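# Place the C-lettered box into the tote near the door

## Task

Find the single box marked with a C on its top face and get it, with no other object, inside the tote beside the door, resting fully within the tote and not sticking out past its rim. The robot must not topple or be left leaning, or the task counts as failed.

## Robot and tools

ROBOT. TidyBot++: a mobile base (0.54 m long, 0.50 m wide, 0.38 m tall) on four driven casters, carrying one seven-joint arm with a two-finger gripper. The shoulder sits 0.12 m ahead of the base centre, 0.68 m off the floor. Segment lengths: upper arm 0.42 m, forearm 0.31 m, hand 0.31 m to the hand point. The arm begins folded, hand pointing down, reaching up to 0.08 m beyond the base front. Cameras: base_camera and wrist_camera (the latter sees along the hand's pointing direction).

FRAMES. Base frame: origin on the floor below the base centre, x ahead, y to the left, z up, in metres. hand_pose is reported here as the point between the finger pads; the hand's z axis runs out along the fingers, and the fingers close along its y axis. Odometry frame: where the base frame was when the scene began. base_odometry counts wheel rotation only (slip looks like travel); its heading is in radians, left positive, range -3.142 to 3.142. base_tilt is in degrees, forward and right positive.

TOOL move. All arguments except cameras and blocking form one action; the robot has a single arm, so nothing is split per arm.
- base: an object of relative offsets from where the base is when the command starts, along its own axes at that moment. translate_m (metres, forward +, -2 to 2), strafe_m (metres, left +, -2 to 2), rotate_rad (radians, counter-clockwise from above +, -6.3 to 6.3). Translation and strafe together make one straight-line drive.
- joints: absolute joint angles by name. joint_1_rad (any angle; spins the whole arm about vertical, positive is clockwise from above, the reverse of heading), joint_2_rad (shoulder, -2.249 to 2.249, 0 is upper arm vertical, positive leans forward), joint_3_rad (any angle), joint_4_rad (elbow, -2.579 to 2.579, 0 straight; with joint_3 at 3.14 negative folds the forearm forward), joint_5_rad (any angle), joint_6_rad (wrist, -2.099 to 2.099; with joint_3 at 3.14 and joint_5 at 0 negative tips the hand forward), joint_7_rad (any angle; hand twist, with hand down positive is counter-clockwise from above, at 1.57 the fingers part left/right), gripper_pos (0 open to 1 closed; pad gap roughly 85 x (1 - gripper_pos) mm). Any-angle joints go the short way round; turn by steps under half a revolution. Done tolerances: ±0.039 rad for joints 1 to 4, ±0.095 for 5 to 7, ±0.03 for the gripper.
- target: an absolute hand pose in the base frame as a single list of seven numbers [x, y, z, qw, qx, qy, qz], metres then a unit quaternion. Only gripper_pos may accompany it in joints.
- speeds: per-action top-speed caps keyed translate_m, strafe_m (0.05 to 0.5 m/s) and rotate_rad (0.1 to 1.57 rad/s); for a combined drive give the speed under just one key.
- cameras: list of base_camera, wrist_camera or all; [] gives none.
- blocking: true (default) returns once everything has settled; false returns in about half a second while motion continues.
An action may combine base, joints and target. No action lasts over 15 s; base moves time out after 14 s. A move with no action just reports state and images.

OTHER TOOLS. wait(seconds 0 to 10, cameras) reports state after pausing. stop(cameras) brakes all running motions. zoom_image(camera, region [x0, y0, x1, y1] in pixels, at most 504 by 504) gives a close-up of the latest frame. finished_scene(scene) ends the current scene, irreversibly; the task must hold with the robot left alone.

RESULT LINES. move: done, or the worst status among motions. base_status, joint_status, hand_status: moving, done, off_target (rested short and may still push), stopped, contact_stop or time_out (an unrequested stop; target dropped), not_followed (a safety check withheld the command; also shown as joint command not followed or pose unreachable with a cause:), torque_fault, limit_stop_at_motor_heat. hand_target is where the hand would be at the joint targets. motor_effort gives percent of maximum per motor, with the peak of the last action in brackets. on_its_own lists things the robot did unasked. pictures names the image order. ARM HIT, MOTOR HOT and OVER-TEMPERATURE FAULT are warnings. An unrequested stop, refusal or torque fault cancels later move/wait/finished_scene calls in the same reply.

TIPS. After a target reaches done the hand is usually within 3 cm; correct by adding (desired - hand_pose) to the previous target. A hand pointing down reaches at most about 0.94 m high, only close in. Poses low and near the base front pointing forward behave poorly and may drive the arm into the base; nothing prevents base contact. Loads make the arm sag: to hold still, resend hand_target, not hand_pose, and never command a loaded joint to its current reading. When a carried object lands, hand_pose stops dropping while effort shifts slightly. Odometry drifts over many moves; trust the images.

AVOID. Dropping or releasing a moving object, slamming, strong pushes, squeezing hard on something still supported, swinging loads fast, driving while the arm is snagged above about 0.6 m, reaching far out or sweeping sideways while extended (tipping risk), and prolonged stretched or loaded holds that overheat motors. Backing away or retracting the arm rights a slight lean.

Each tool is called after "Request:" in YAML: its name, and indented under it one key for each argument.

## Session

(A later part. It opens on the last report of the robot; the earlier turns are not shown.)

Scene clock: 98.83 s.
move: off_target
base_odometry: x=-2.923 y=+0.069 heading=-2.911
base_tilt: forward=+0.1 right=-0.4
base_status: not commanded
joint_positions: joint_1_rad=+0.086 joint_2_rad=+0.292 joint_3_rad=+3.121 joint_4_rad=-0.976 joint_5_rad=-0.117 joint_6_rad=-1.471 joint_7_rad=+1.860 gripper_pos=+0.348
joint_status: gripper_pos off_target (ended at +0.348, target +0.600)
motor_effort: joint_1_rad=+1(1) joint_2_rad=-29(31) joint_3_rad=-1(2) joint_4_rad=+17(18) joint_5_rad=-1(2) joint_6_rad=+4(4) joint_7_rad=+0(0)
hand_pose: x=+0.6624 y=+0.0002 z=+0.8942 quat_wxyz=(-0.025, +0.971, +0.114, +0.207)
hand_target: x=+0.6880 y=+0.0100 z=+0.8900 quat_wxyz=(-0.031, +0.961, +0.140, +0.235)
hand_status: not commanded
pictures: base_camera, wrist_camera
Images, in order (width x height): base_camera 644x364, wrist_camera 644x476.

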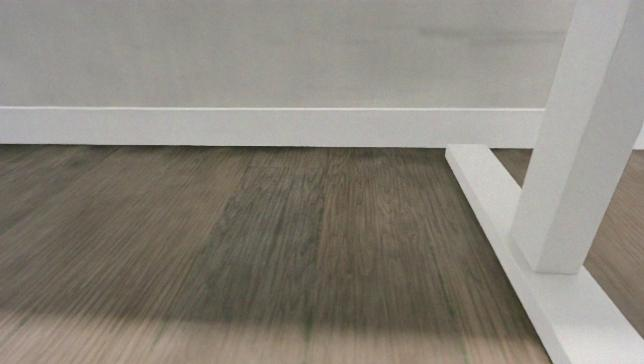

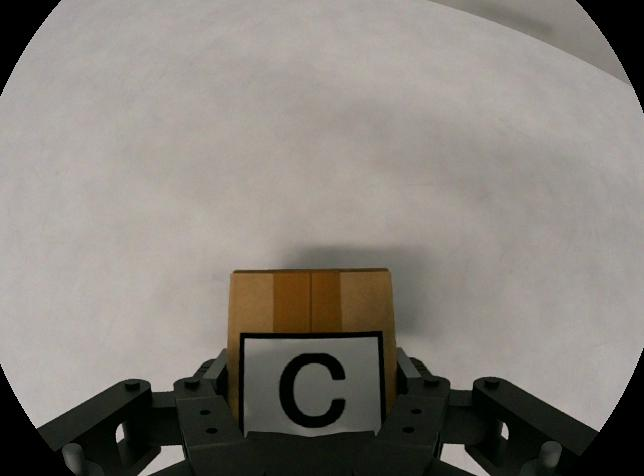

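Request:
move:
  target: [0.66, 0.010, 0.965, -0.031, 0.961, 0.14, 0.235]
  cameras: []

Request:
move:
  base: {"translate_m": -0.6}
  joints: {"gripper_pos": 0.8}

Request:
move:
  base: {"strafe_m": 1.67, "rotate_rad": -0.04}
  target: [0.48, 0.018, 0.85, 0, 1, 0, 0.05]

Request:
move:
  base: {"translate_m": -1.9}

Scene clock: 107.73 s.
move: done
base_odometry: x=-2.923 y=+0.069 heading=-2.911
base_tilt: forward=+0.1 right=-0.4
base_status: not commanded
joint_positions: joint_1_rad=+0.086 joint_2_rad=+0.302 joint_3_rad=+3.121 joint_4_rad=-0.729 joint_5_rad=-0.117 joint_6_rad=-1.573 joint_7_rad=+1.860 gripper_pos=+0.348
joint_status: not commanded
motor_effort: joint_1_rad=+0(1) joint_2_rad=-29(34) joint_3_rad=-1(2) joint_4_rad=+18(20) joint_5_rad=-1(2) joint_6_rad=+5(5) joint_7_rad=+0(0)
hand_pose: x=+0.6730 y=-0.0009 z=+0.9798 quat_wxyz=(-0.012, +0.955, +0.122, +0.271)
hand_target: x=+0.6600 y=+0.0100 z=+0.9650 quat_wxyz=(-0.031, +0.961, +0.140, +0.235)
hand_status: done (0.023 m and 5.2 deg from the pose sent, 0.072 m and 4.6 deg at the start)

Scene clock: 110.30 s.
move: off_target
base_odometry: x=-2.338 y=+0.205 heading=-2.912
base_tilt: forward=+0.1 right=-0.4
base_status: done
joint_positions: joint_1_rad=+0.086 joint_2_rad=+0.317 joint_3_rad=+3.121 joint_4_rad=-0.728 joint_5_rad=-0.117 joint_6_rad=-1.577 joint_7_rad=+1.860 gripper_pos=+0.348
joint_status: gripper_pos off_target (ended at +0.348, target +0.800)
motor_effort: joint_1_rad=+0(2) joint_2_rad=-32(35) joint_3_rad=-1(2) joint_4_rad=+17(18) joint_5_rad=-2(2) joint_6_rad=+5(5) joint_7_rad=+0(0)
hand_pose: x=+0.6766 y=-0.0014 z=+0.9715 quat_wxyz=(-0.013, +0.957, +0.121, +0.263)
hand_target: x=+0.6600 y=+0.0100 z=+0.9650 quat_wxyz=(-0.031, +0.961, +0.140, +0.235)
hand_status: not commanded
pictures: base_camera, wrist_camera
Images, in order (width x height): base_camera 644x364, wrist_camera 644x476.

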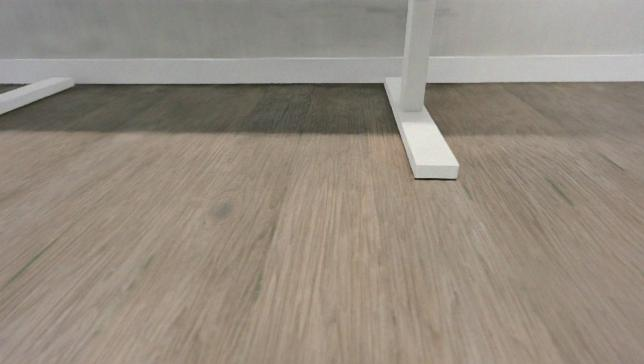

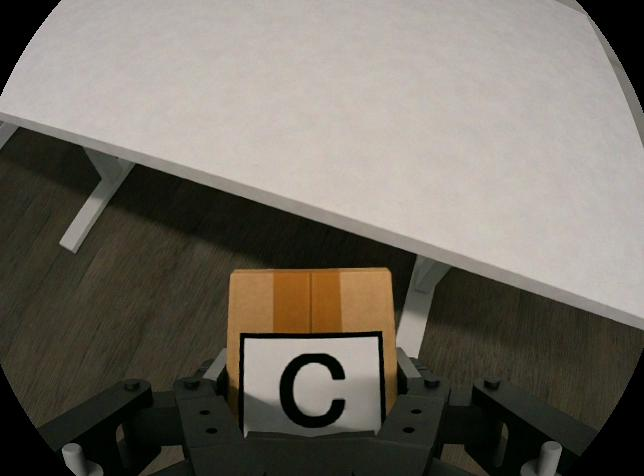

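Scene clock: 114.93 s.
move: done
base_odometry: x=-1.957 y=-1.421 heading=-2.951
base_tilt: forward=+0.1 right=-0.5
base_status: done
joint_positions: joint_1_rad=-0.033 joint_2_rad=+0.073 joint_3_rad=+3.123 joint_4_rad=-1.324 joint_5_rad=-0.029 joint_6_rad=-1.578 joint_7_rad=+1.583 gripper_pos=+0.348
joint_status: not commanded
motor_effort: joint_1_rad=+0(6) joint_2_rad=-22(33) joint_3_rad=-1(4) joint_4_rad=+18(19) joint_5_rad=-1(3) joint_6_rad=+2(5) joint_7_rad=+0(1)
hand_pose: x=+0.5097 y=+0.0307 z=+0.8489 quat_wxyz=(-0.017, +0.996, +0.033, +0.083)
hand_target: x=+0.4800 y=+0.0180 z=+0.8500 quat_wxyz=(+0.000, +0.999, +0.000, +0.050)
hand_status: done (0.032 m and 5.7 deg from the pose sent, 0.232 m and 28.6 deg at the start)
pictures: base_camera, wrist_camera
Images, in order (width x height): base_camera 644x364, wrist_camera 644x476.

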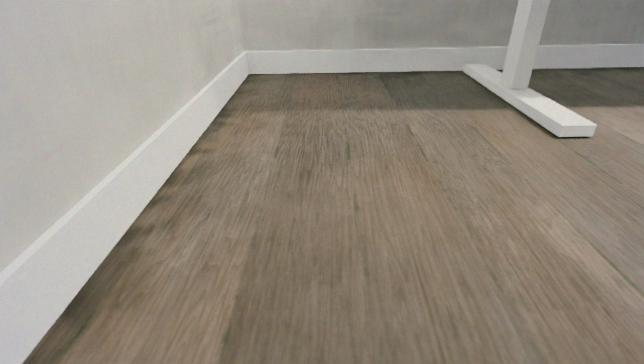

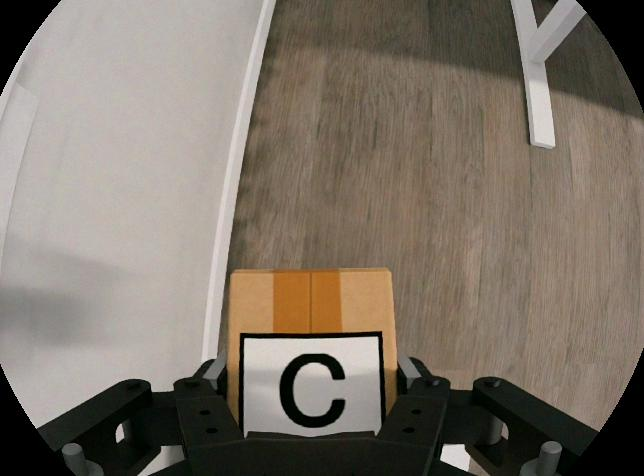

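Scene clock: 120.03 s.
move: done
base_odometry: x=-0.091 y=-1.062 heading=-2.951
base_tilt: forward=+0.1 right=-0.4
base_status: done
joint_positions: joint_1_rad=-0.033 joint_2_rad=+0.061 joint_3_rad=+3.123 joint_4_rad=-1.326 joint_5_rad=-0.029 joint_6_rad=-1.579 joint_7_rad=+1.583 gripper_pos=+0.348
joint_status: not commanded
motor_effort: joint_1_rad=+1(2) joint_2_rad=-22(30) joint_3_rad=-1(1) joint_4_rad=+18(19) joint_5_rad=-1(1) joint_6_rad=+2(2) joint_7_rad=+0(1)
hand_pose: x=+0.5066 y=+0.0303 z=+0.8529 quat_wxyz=(-0.017, +0.996, +0.033, +0.087)
hand_target: x=+0.4800 y=+0.0180 z=+0.8500 quat_wxyz=(+0.000, +0.999, +0.000, +0.050)
hand_status: not commanded
pictures: base_camera, wrist_camera
Images, in order (width x height): base_camera 644x364, wrist_camera 644x476.

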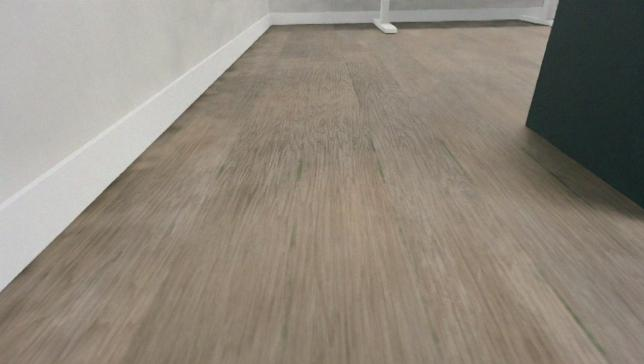

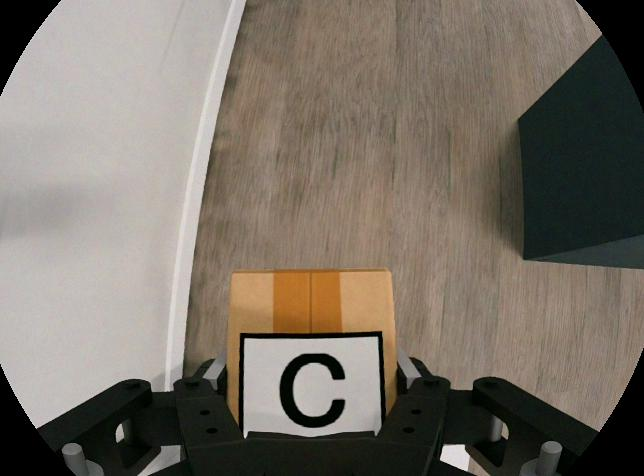

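Request:
move:
  target: [0.36, 0.0, 0.85, 0, 1, 0, 0.03]
  cameras: []

Request:
move:
  base: {"rotate_rad": -3.67}

Scene clock: 125.93 s.
move: done
base_odometry: x=-0.091 y=-1.062 heading=-2.951
base_tilt: forward=+0.0 right=-0.4
base_status: not commanded
joint_positions: joint_1_rad=-0.033 joint_2_rad=-0.192 joint_3_rad=+3.131 joint_4_rad=-1.547 joint_5_rad=-0.029 joint_6_rad=-1.643 joint_7_rad=+1.583 gripper_pos=+0.348
joint_status: not commanded
motor_effort: joint_1_rad=+1(1) joint_2_rad=-11(24) joint_3_rad=+0(1) joint_4_rad=+17(18) joint_5_rad=-1(1) joint_6_rad=+2(2) joint_7_rad=+0(0)
hand_pose: x=+0.3894 y=+0.0226 z=+0.8540 quat_wxyz=(-0.014, +0.997, +0.030, +0.071)
hand_target: x=+0.3600 y=+0.0000 z=+0.8500 quat_wxyz=(+0.000, +1.000, +0.000, +0.030)
hand_status: done (0.037 m and 6.1 deg from the pose sent, 0.150 m and 7.8 deg at the start)

Scene clock: 129.57 s.
move: done
base_odometry: x=-0.091 y=-1.062 heading=-0.337
base_tilt: forward=+0.1 right=-0.4
base_status: done
joint_positions: joint_1_rad=-0.032 joint_2_rad=-0.192 joint_3_rad=+3.139 joint_4_rad=-1.548 joint_5_rad=-0.027 joint_6_rad=-1.644 joint_7_rad=+1.583 gripper_pos=+0.348
joint_status: not commanded
motor_effort: joint_1_rad=+0(2) joint_2_rad=-12(14) joint_3_rad=+0(3) joint_4_rad=+17(18) joint_5_rad=-1(1) joint_6_rad=+1(2) joint_7_rad=+0(1)
hand_pose: x=+0.3894 y=+0.0192 z=+0.8537 quat_wxyz=(-0.014, +0.997, +0.025, +0.071)
hand_target: x=+0.3600 y=+0.0000 z=+0.8500 quat_wxyz=(+0.000, +1.000, +0.000, +0.030)
hand_status: not commanded
pictures: base_camera, wrist_camera
Images, in order (width x height): base_camera 644x364, wrist_camera 644x476.

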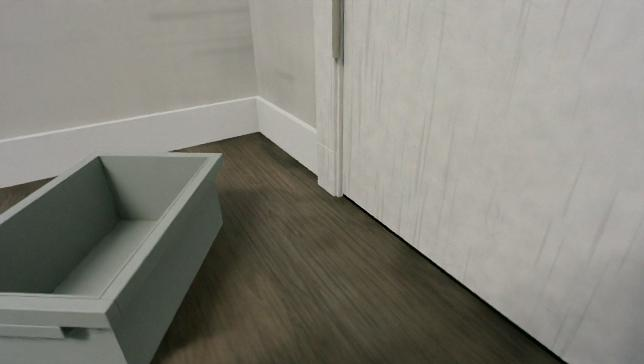

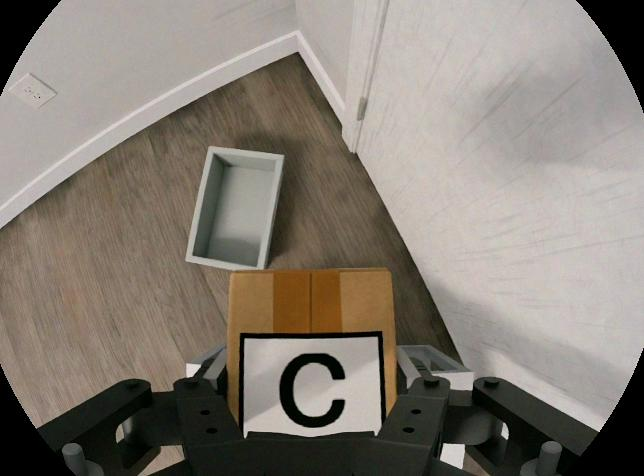

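Request:
move:
  base: {"strafe_m": 0.2}
  target: [0.61, 0.01, 0.5, -0.061, 0.934, 0.289, 0.199]

Scene clock: 144.83 s.
move: done
base_odometry: x=-0.025 y=-0.873 heading=-0.338
base_tilt: forward=+0.1 right=-0.5
base_status: done
joint_positions: joint_1_rad=+0.523 joint_2_rad=+0.587 joint_3_rad=+2.619 joint_4_rad=-1.983 joint_5_rad=+0.064 joint_6_rad=-0.378 joint_7_rad=+2.150 gripper_pos=+0.348
joint_status: not commanded
motor_effort: joint_1_rad=+0(3) joint_2_rad=-31(33) joint_3_rad=-7(7) joint_4_rad=+11(17) joint_5_rad=-1(2) joint_6_rad=+3(3) joint_7_rad=+0(1)
hand_pose: x=+0.5927 y=+0.0115 z=+0.5014 quat_wxyz=(-0.074, +0.950, +0.254, +0.164)
hand_target: x=+0.6100 y=+0.0100 z=+0.5000 quat_wxyz=(-0.061, +0.934, +0.289, +0.199)
hand_status: done (0.017 m and 6.2 deg from the pose sent, 0.417 m and 35.0 deg at the start)
pictures: base_camera, wrist_camera
Images, in order (width x height): base_camera 644x364, wrist_camera 644x476.

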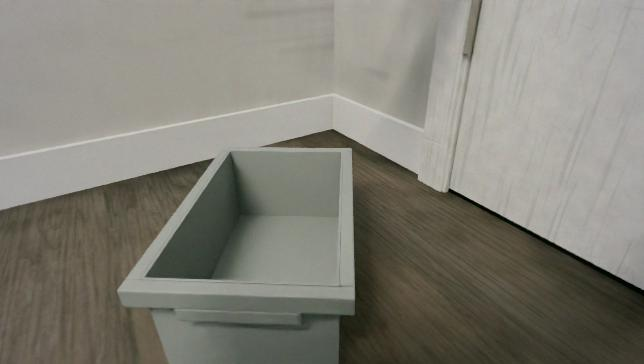

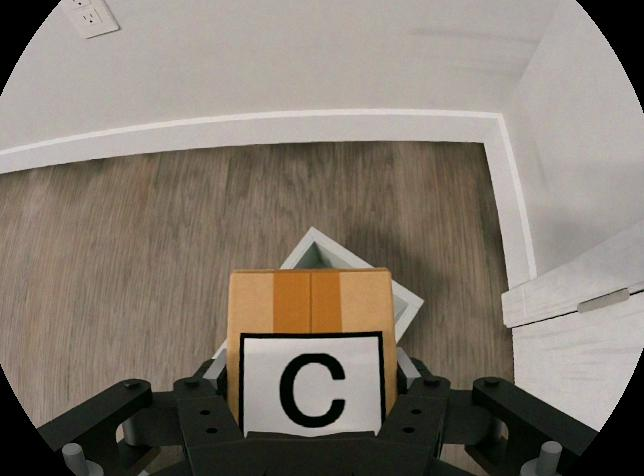

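Request:
move:
  target: [0.64, 0.026, 0.3, -0.0715, 0.926, 0.287, 0.231]

Scene clock: 150.27 s.
move: done
base_odometry: x=-0.025 y=-0.873 heading=-0.338
base_tilt: forward=+0.1 right=-0.4
base_status: not commanded
joint_positions: joint_1_rad=+0.358 joint_2_rad=+1.070 joint_3_rad=+2.854 joint_4_rad=-1.970 joint_5_rad=+0.477 joint_6_rad=+0.163 joint_7_rad=+1.960 gripper_pos=+0.348
joint_status: not commanded
motor_effort: joint_1_rad=+0(1) joint_2_rad=-38(40) joint_3_rad=-7(8) joint_4_rad=+3(11) joint_5_rad=+0(1) joint_6_rad=+4(4) joint_7_rad=+0(1)
hand_pose: x=+0.6166 y=+0.0175 z=+0.3002 quat_wxyz=(-0.071, +0.931, +0.299, +0.195)
hand_target: x=+0.6400 y=+0.0260 z=+0.3000 quat_wxyz=(-0.072, +0.927, +0.287, +0.231)
hand_status: done (0.025 m and 4.3 deg from the pose sent, 0.207 m and 9.0 deg at the start)
pictures: base_camera, wrist_camera
Images, in order (width x height): base_camera 644x364, wrist_camera 644x476.

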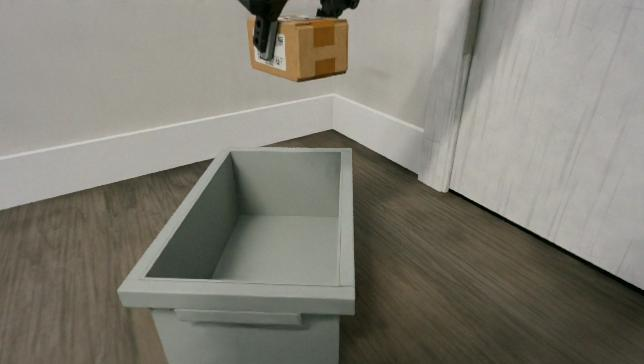

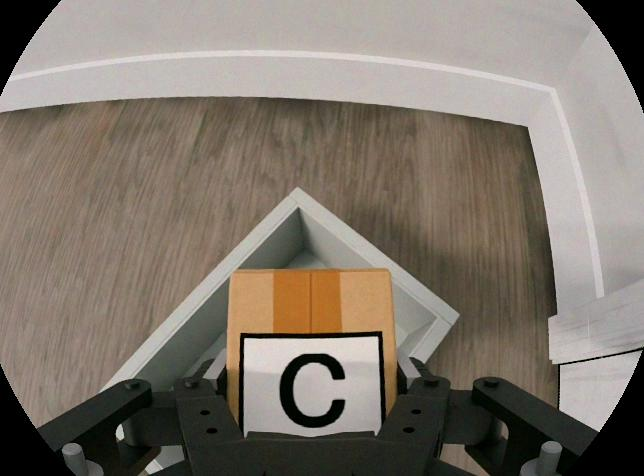

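Request:
move:
  target: [0.637, 0.043, 0.19, -0.0715, 0.926, 0.287, 0.231]

Scene clock: 155.10 s.
move: done
base_odometry: x=-0.025 y=-0.873 heading=-0.338
base_tilt: forward=+0.1 right=-0.4
base_status: not commanded
joint_positions: joint_1_rad=+0.245 joint_2_rad=+1.337 joint_3_rad=+2.962 joint_4_rad=-1.847 joint_5_rad=+0.479 joint_6_rad=+0.338 joint_7_rad=+1.960 gripper_pos=+0.348
joint_status: not commanded
motor_effort: joint_1_rad=+0(1) joint_2_rad=-40(43) joint_3_rad=-5(7) joint_4_rad=+1(4) joint_5_rad=+0(0) joint_6_rad=+3(4) joint_7_rad=+0(0)
hand_pose: x=+0.6134 y=+0.0377 z=+0.1882 quat_wxyz=(-0.074, +0.929, +0.307, +0.195)
hand_target: x=+0.6370 y=+0.0430 z=+0.1900 quat_wxyz=(-0.072, +0.927, +0.287, +0.231)
hand_status: done (0.024 m and 4.7 deg from the pose sent, 0.115 m and 4.3 deg at the start)
pictures: base_camera, wrist_camera
Images, in order (width x height): base_camera 644x364, wrist_camera 644x476.

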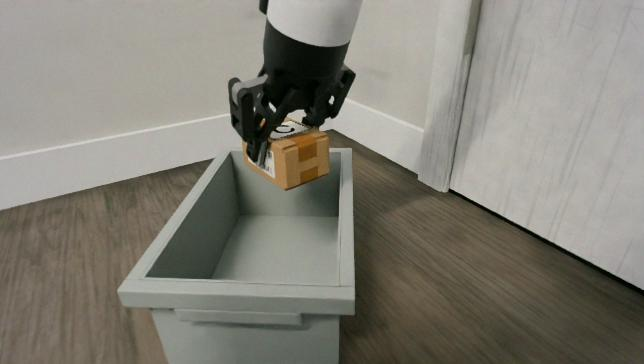

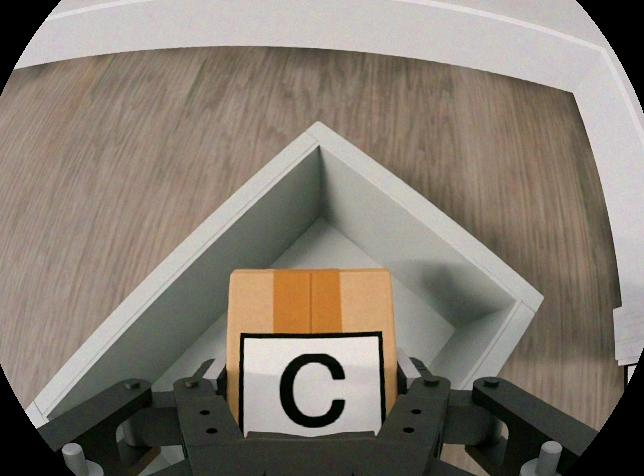

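Request:
move:
  target: [0.643, 0.057, 0.1, -0.0715, 0.926, 0.287, 0.231]

Scene clock: 159.17 s.
move: done
base_odometry: x=-0.025 y=-0.873 heading=-0.338
base_tilt: forward=+0.1 right=-0.4
base_status: not commanded
joint_positions: joint_1_rad=+0.195 joint_2_rad=+1.551 joint_3_rad=+2.985 joint_4_rad=-1.651 joint_5_rad=+0.479 joint_6_rad=+0.369 joint_7_rad=+1.950 gripper_pos=+0.348
joint_status: not commanded
motor_effort: joint_1_rad=-1(1) joint_2_rad=-41(44) joint_3_rad=-6(7) joint_4_rad=+0(1) joint_5_rad=+0(0) joint_6_rad=+4(4) joint_7_rad=+0(0)
hand_pose: x=+0.6218 y=+0.0512 z=+0.0984 quat_wxyz=(-0.073, +0.928, +0.308, +0.196)
hand_target: x=+0.6430 y=+0.0570 z=+0.1000 quat_wxyz=(-0.072, +0.927, +0.287, +0.231)
hand_status: done (0.022 m and 4.7 deg from the pose sent, 0.095 m and 4.7 deg at the start)
pictures: base_camera, wrist_camera
Images, in order (width x height): base_camera 644x364, wrist_camera 644x476.

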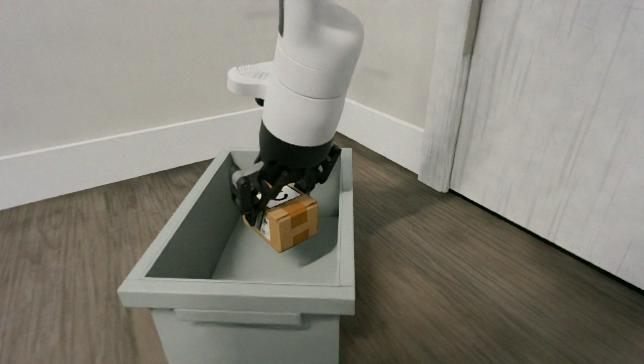

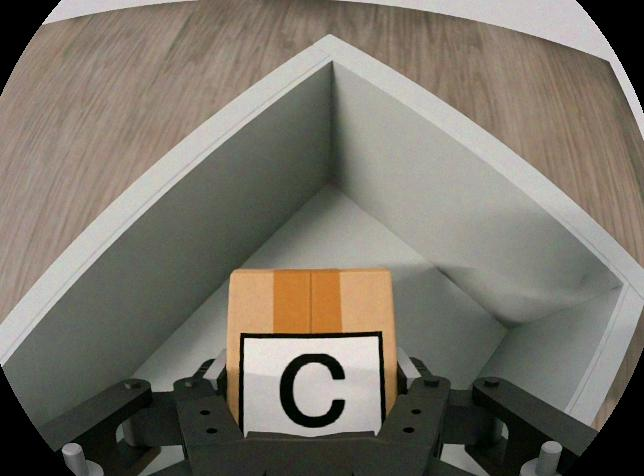

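Request:
move:
  target: [0.643, 0.057, 0.065, -0.0715, 0.926, 0.287, 0.231]
  cameras: []

Request:
move:
  target: [0.643, 0.057, 0.05, -0.0715, 0.926, 0.287, 0.231]
  cameras: ["base_camera"]

Request:
move:
  target: [0.643, 0.057, 0.04, -0.0715, 0.926, 0.287, 0.231]

Scene clock: 162.50 s.
move: done
base_odometry: x=-0.025 y=-0.873 heading=-0.338
base_tilt: forward=+0.1 right=-0.5
base_status: not commanded
joint_positions: joint_1_rad=+0.192 joint_2_rad=+1.625 joint_3_rad=+2.992 joint_4_rad=-1.561 joint_5_rad=+0.479 joint_6_rad=+0.371 joint_7_rad=+1.934 gripper_pos=+0.348
joint_status: not commanded
motor_effort: joint_1_rad=+1(1) joint_2_rad=-41(43) joint_3_rad=-6(7) joint_4_rad=+1(1) joint_5_rad=+0(0) joint_6_rad=+4(4) joint_7_rad=+0(0)
hand_pose: x=+0.6313 y=+0.0460 z=+0.0670 quat_wxyz=(-0.067, +0.931, +0.297, +0.201)
hand_target: x=+0.6430 y=+0.0570 z=+0.0650 quat_wxyz=(-0.072, +0.927, +0.287, +0.231)
hand_status: done (0.016 m and 3.7 deg from the pose sent, 0.040 m and 4.7 deg at the start)

Scene clock: 163.23 s.
move: done
base_odometry: x=-0.025 y=-0.873 heading=-0.338
base_tilt: forward=+0.1 right=-0.4
base_status: not commanded
joint_positions: joint_1_rad=+0.189 joint_2_rad=+1.655 joint_3_rad=+2.992 joint_4_rad=-1.521 joint_5_rad=+0.483 joint_6_rad=+0.371 joint_7_rad=+1.932 gripper_pos=+0.348
joint_status: not commanded
motor_effort: joint_1_rad=+1(2) joint_2_rad=-41(42) joint_3_rad=-5(6) joint_4_rad=+1(1) joint_5_rad=+0(0) joint_6_rad=+3(4) joint_7_rad=+0(0)
hand_pose: x=+0.6366 y=+0.0460 z=+0.0552 quat_wxyz=(-0.065, +0.930, +0.296, +0.206)
hand_target: x=+0.6430 y=+0.0570 z=+0.0500 quat_wxyz=(-0.072, +0.927, +0.287, +0.231)
hand_status: done (0.014 m and 3.2 deg from the pose sent, 0.023 m and 3.7 deg at the start)
Images, in order (width x height): base_camera 644x364.

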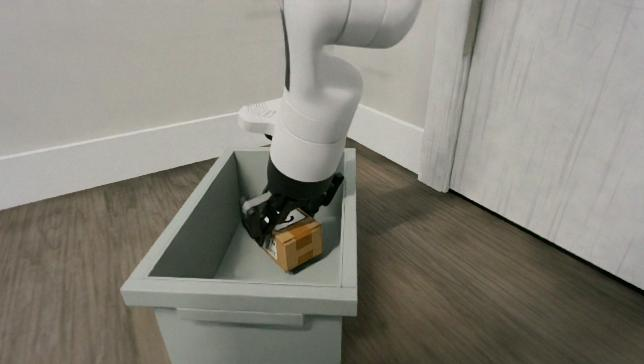

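Scene clock: 163.93 s.
move: done
base_odometry: x=-0.025 y=-0.873 heading=-0.338
base_tilt: forward=+0.0 right=-0.4
base_status: not commanded
joint_positions: joint_1_rad=+0.189 joint_2_rad=+1.681 joint_3_rad=+2.992 joint_4_rad=-1.493 joint_5_rad=+0.486 joint_6_rad=+0.371 joint_7_rad=+1.929 gripper_pos=+0.348
joint_status: not commanded
motor_effort: joint_1_rad=+0(1) joint_2_rad=-41(43) joint_3_rad=-6(6) joint_4_rad=+1(2) joint_5_rad=+0(0) joint_6_rad=+4(4) joint_7_rad=+0(0)
hand_pose: x=+0.6369 y=+0.0457 z=+0.0446 quat_wxyz=(-0.065, +0.931, +0.295, +0.206)
hand_target: x=+0.6430 y=+0.0570 z=+0.0400 quat_wxyz=(-0.072, +0.927, +0.287, +0.231)
hand_status: done (0.014 m and 3.1 deg from the pose sent, 0.020 m and 3.2 deg at the start)
pictures: base_camera, wrist_camera
Images, in order (width x height): base_camera 644x364, wrist_camera 644x476.

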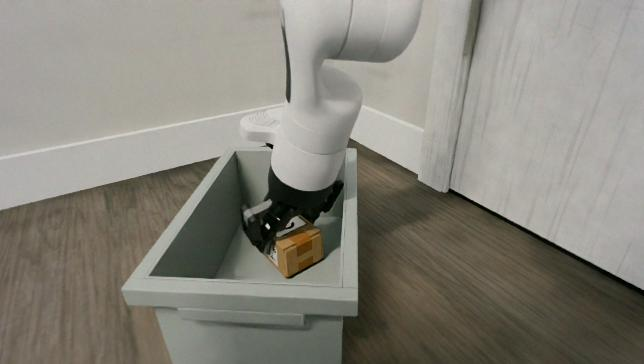

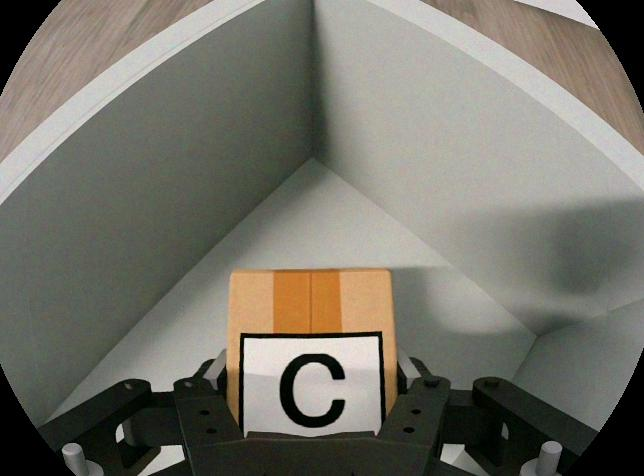

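Request:
move:
  target: [0.641, 0.06, 0.03, -0.0715, 0.926, 0.287, 0.231]
  cameras: []

Request:
move:
  target: [0.64, 0.06, 0.022, -0.0715, 0.926, 0.287, 0.231]
  cameras: ["base_camera"]

Scene clock: 167.23 s.
move: off_target
base_odometry: x=-0.025 y=-0.873 heading=-0.338
base_tilt: forward=+0.1 right=-0.4
base_status: not commanded
joint_positions: joint_1_rad=+0.185 joint_2_rad=+1.690 joint_3_rad=+2.992 joint_4_rad=-1.478 joint_5_rad=+0.486 joint_6_rad=+0.374 joint_7_rad=+1.921 gripper_pos=+0.348
joint_status: not commanded
motor_effort: joint_1_rad=-1(1) joint_2_rad=-34(41) joint_3_rad=-4(6) joint_4_rad=+4(5) joint_5_rad=+0(1) joint_6_rad=+4(4) joint_7_rad=+0(1)
hand_pose: x=+0.6402 y=+0.0467 z=+0.0413 quat_wxyz=(-0.064, +0.931, +0.292, +0.209)
hand_target: x=+0.6410 y=+0.0600 z=+0.0300 quat_wxyz=(-0.072, +0.927, +0.287, +0.231)
hand_status: off_target (0.017 m and 2.8 deg from the pose sent, 0.021 m and 3.1 deg at the start)

Scene clock: 167.83 s.
move: off_target
base_odometry: x=-0.025 y=-0.873 heading=-0.338
base_tilt: forward=+0.1 right=-0.4
base_status: not commanded
joint_positions: joint_1_rad=+0.183 joint_2_rad=+1.692 joint_3_rad=+2.992 joint_4_rad=-1.467 joint_5_rad=+0.491 joint_6_rad=+0.375 joint_7_rad=+1.917 gripper_pos=+0.348
joint_status: not commanded
motor_effort: joint_1_rad=+1(2) joint_2_rad=-31(35) joint_3_rad=-3(5) joint_4_rad=+3(6) joint_5_rad=+0(1) joint_6_rad=+3(4) joint_7_rad=+1(1)
hand_pose: x=+0.6460 y=+0.0471 z=+0.0416 quat_wxyz=(-0.063, +0.930, +0.294, +0.214)
hand_target: x=+0.6400 y=+0.0600 z=+0.0220 quat_wxyz=(-0.072, +0.927, +0.287, +0.231)
hand_status: off_target (0.024 m and 2.4 deg from the pose sent, 0.023 m and 2.8 deg at the start)
Images, in order (width x height): base_camera 644x364.

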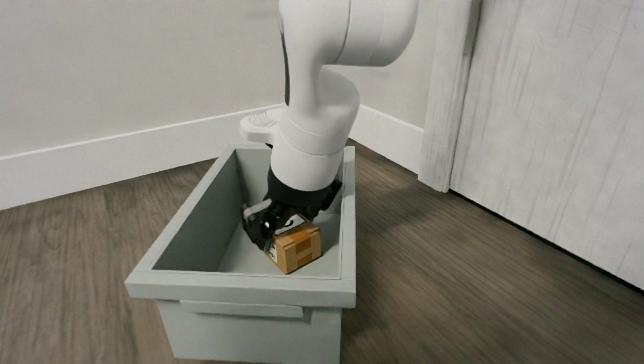

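Request:
move:
  target: [0.642, 0.06, 0.03, -0.0715, 0.926, 0.287, 0.231]
  cameras: []

Request:
move:
  joints: {"gripper_pos": 0.12}

Request:
move:
  target: [0.60, 0.035, 0.13, -0.0715, 0.926, 0.287, 0.231]
  cameras: []

Request:
move:
  target: [0.58, 0.02, 0.35, -0.0715, 0.926, 0.287, 0.231]

Scene clock: 172.00 s.
move: off_target
base_odometry: x=-0.025 y=-0.873 heading=-0.338
base_tilt: forward=+0.1 right=-0.4
base_status: not commanded
joint_positions: joint_1_rad=+0.183 joint_2_rad=+1.691 joint_3_rad=+2.992 joint_4_rad=-1.467 joint_5_rad=+0.491 joint_6_rad=+0.375 joint_7_rad=+1.917 gripper_pos=+0.348
joint_status: not commanded
motor_effort: joint_1_rad=+1(1) joint_2_rad=-35(35) joint_3_rad=-4(5) joint_4_rad=+3(4) joint_5_rad=+0(1) joint_6_rad=+3(4) joint_7_rad=+0(1)
hand_pose: x=+0.6459 y=+0.0472 z=+0.0419 quat_wxyz=(-0.063, +0.930, +0.294, +0.214)
hand_target: x=+0.6420 y=+0.0600 z=+0.0300 quat_wxyz=(-0.072, +0.927, +0.287, +0.231)
hand_status: off_target (0.018 m and 2.4 deg from the pose sent, 0.018 m and 2.4 deg at the start)

Scene clock: 173.00 s.
move: done
base_odometry: x=-0.025 y=-0.873 heading=-0.338
base_tilt: forward=+0.1 right=-0.4
base_status: not commanded
joint_positions: joint_1_rad=+0.181 joint_2_rad=+1.710 joint_3_rad=+2.992 joint_4_rad=-1.464 joint_5_rad=+0.491 joint_6_rad=+0.375 joint_7_rad=+1.917 gripper_pos=+0.120
joint_status: all done
motor_effort: joint_1_rad=+1(1) joint_2_rad=-40(42) joint_3_rad=-6(6) joint_4_rad=+1(3) joint_5_rad=+0(0) joint_6_rad=+3(4) joint_7_rad=+0(1)
hand_pose: x=+0.6361 y=+0.0495 z=+0.0328 quat_wxyz=(-0.066, +0.931, +0.293, +0.207)
hand_target: x=+0.6420 y=+0.0600 z=+0.0300 quat_wxyz=(-0.072, +0.927, +0.287, +0.231)
hand_status: not commanded
pictures: base_camera, wrist_camera
Images, in order (width x height): base_camera 644x364, wrist_camera 644x476.

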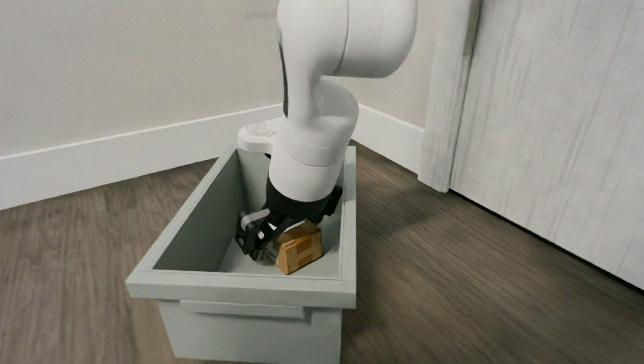

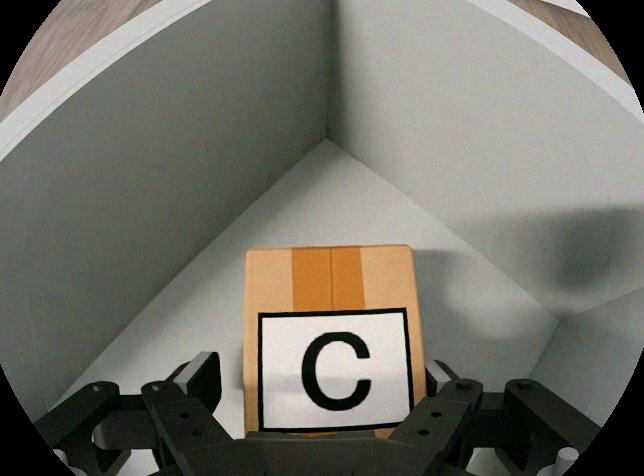

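Scene clock: 174.50 s.
move: done
base_odometry: x=-0.025 y=-0.873 heading=-0.338
base_tilt: forward=+0.1 right=-0.4
base_status: not commanded
joint_positions: joint_1_rad=+0.193 joint_2_rad=+1.512 joint_3_rad=+3.019 joint_4_rad=-1.807 joint_5_rad=+0.491 joint_6_rad=+0.489 joint_7_rad=+1.917 gripper_pos=+0.120
joint_status: not commanded
motor_effort: joint_1_rad=+1(2) joint_2_rad=-38(41) joint_3_rad=-6(6) joint_4_rad=-2(2) joint_5_rad=+0(1) joint_6_rad=+3(3) joint_7_rad=+0(0)
hand_pose: x=+0.5804 y=+0.0558 z=+0.1183 quat_wxyz=(-0.090, +0.931, +0.296, +0.195)
hand_target: x=+0.6000 y=+0.0350 z=+0.1300 quat_wxyz=(-0.072, +0.927, +0.287, +0.231)
hand_status: done (0.031 m and 4.8 deg from the pose sent, 0.105 m and 2.9 deg at the start)

Scene clock: 176.27 s.
move: done
base_odometry: x=-0.025 y=-0.873 heading=-0.338
base_tilt: forward=+0.1 right=-0.5
base_status: not commanded
joint_positions: joint_1_rad=+0.340 joint_2_rad=+0.954 joint_3_rad=+2.922 joint_4_rad=-2.166 joint_5_rad=+0.491 joint_6_rad=+0.417 joint_7_rad=+1.917 gripper_pos=+0.120
joint_status: not commanded
motor_effort: joint_1_rad=+1(1) joint_2_rad=-34(40) joint_3_rad=-6(6) joint_4_rad=+2(3) joint_5_rad=+0(1) joint_6_rad=+4(5) joint_7_rad=+0(0)
hand_pose: x=+0.6038 y=+0.0205 z=+0.3525 quat_wxyz=(-0.060, +0.921, +0.281, +0.264)
hand_target: x=+0.5800 y=+0.0200 z=+0.3500 quat_wxyz=(-0.072, +0.927, +0.287, +0.231)
hand_status: done (0.024 m and 4.1 deg from the pose sent, 0.234 m and 4.8 deg at the start)
pictures: base_camera, wrist_camera
Images, in order (width x height): base_camera 644x364, wrist_camera 644x476.

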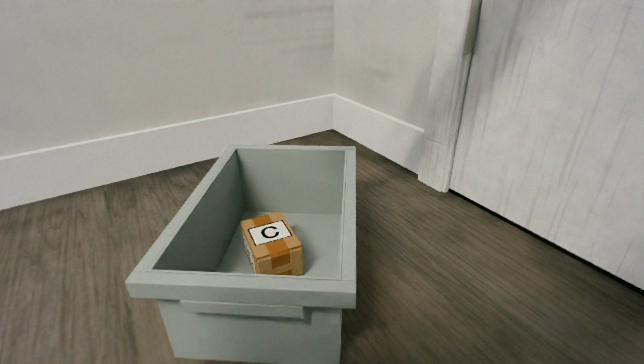

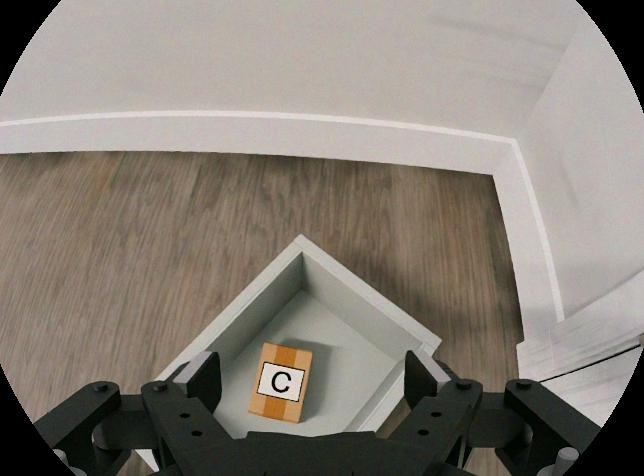

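In the tote, flat.

Request:
finished_scene:
  scene: 2

The scene is finished: the task was done.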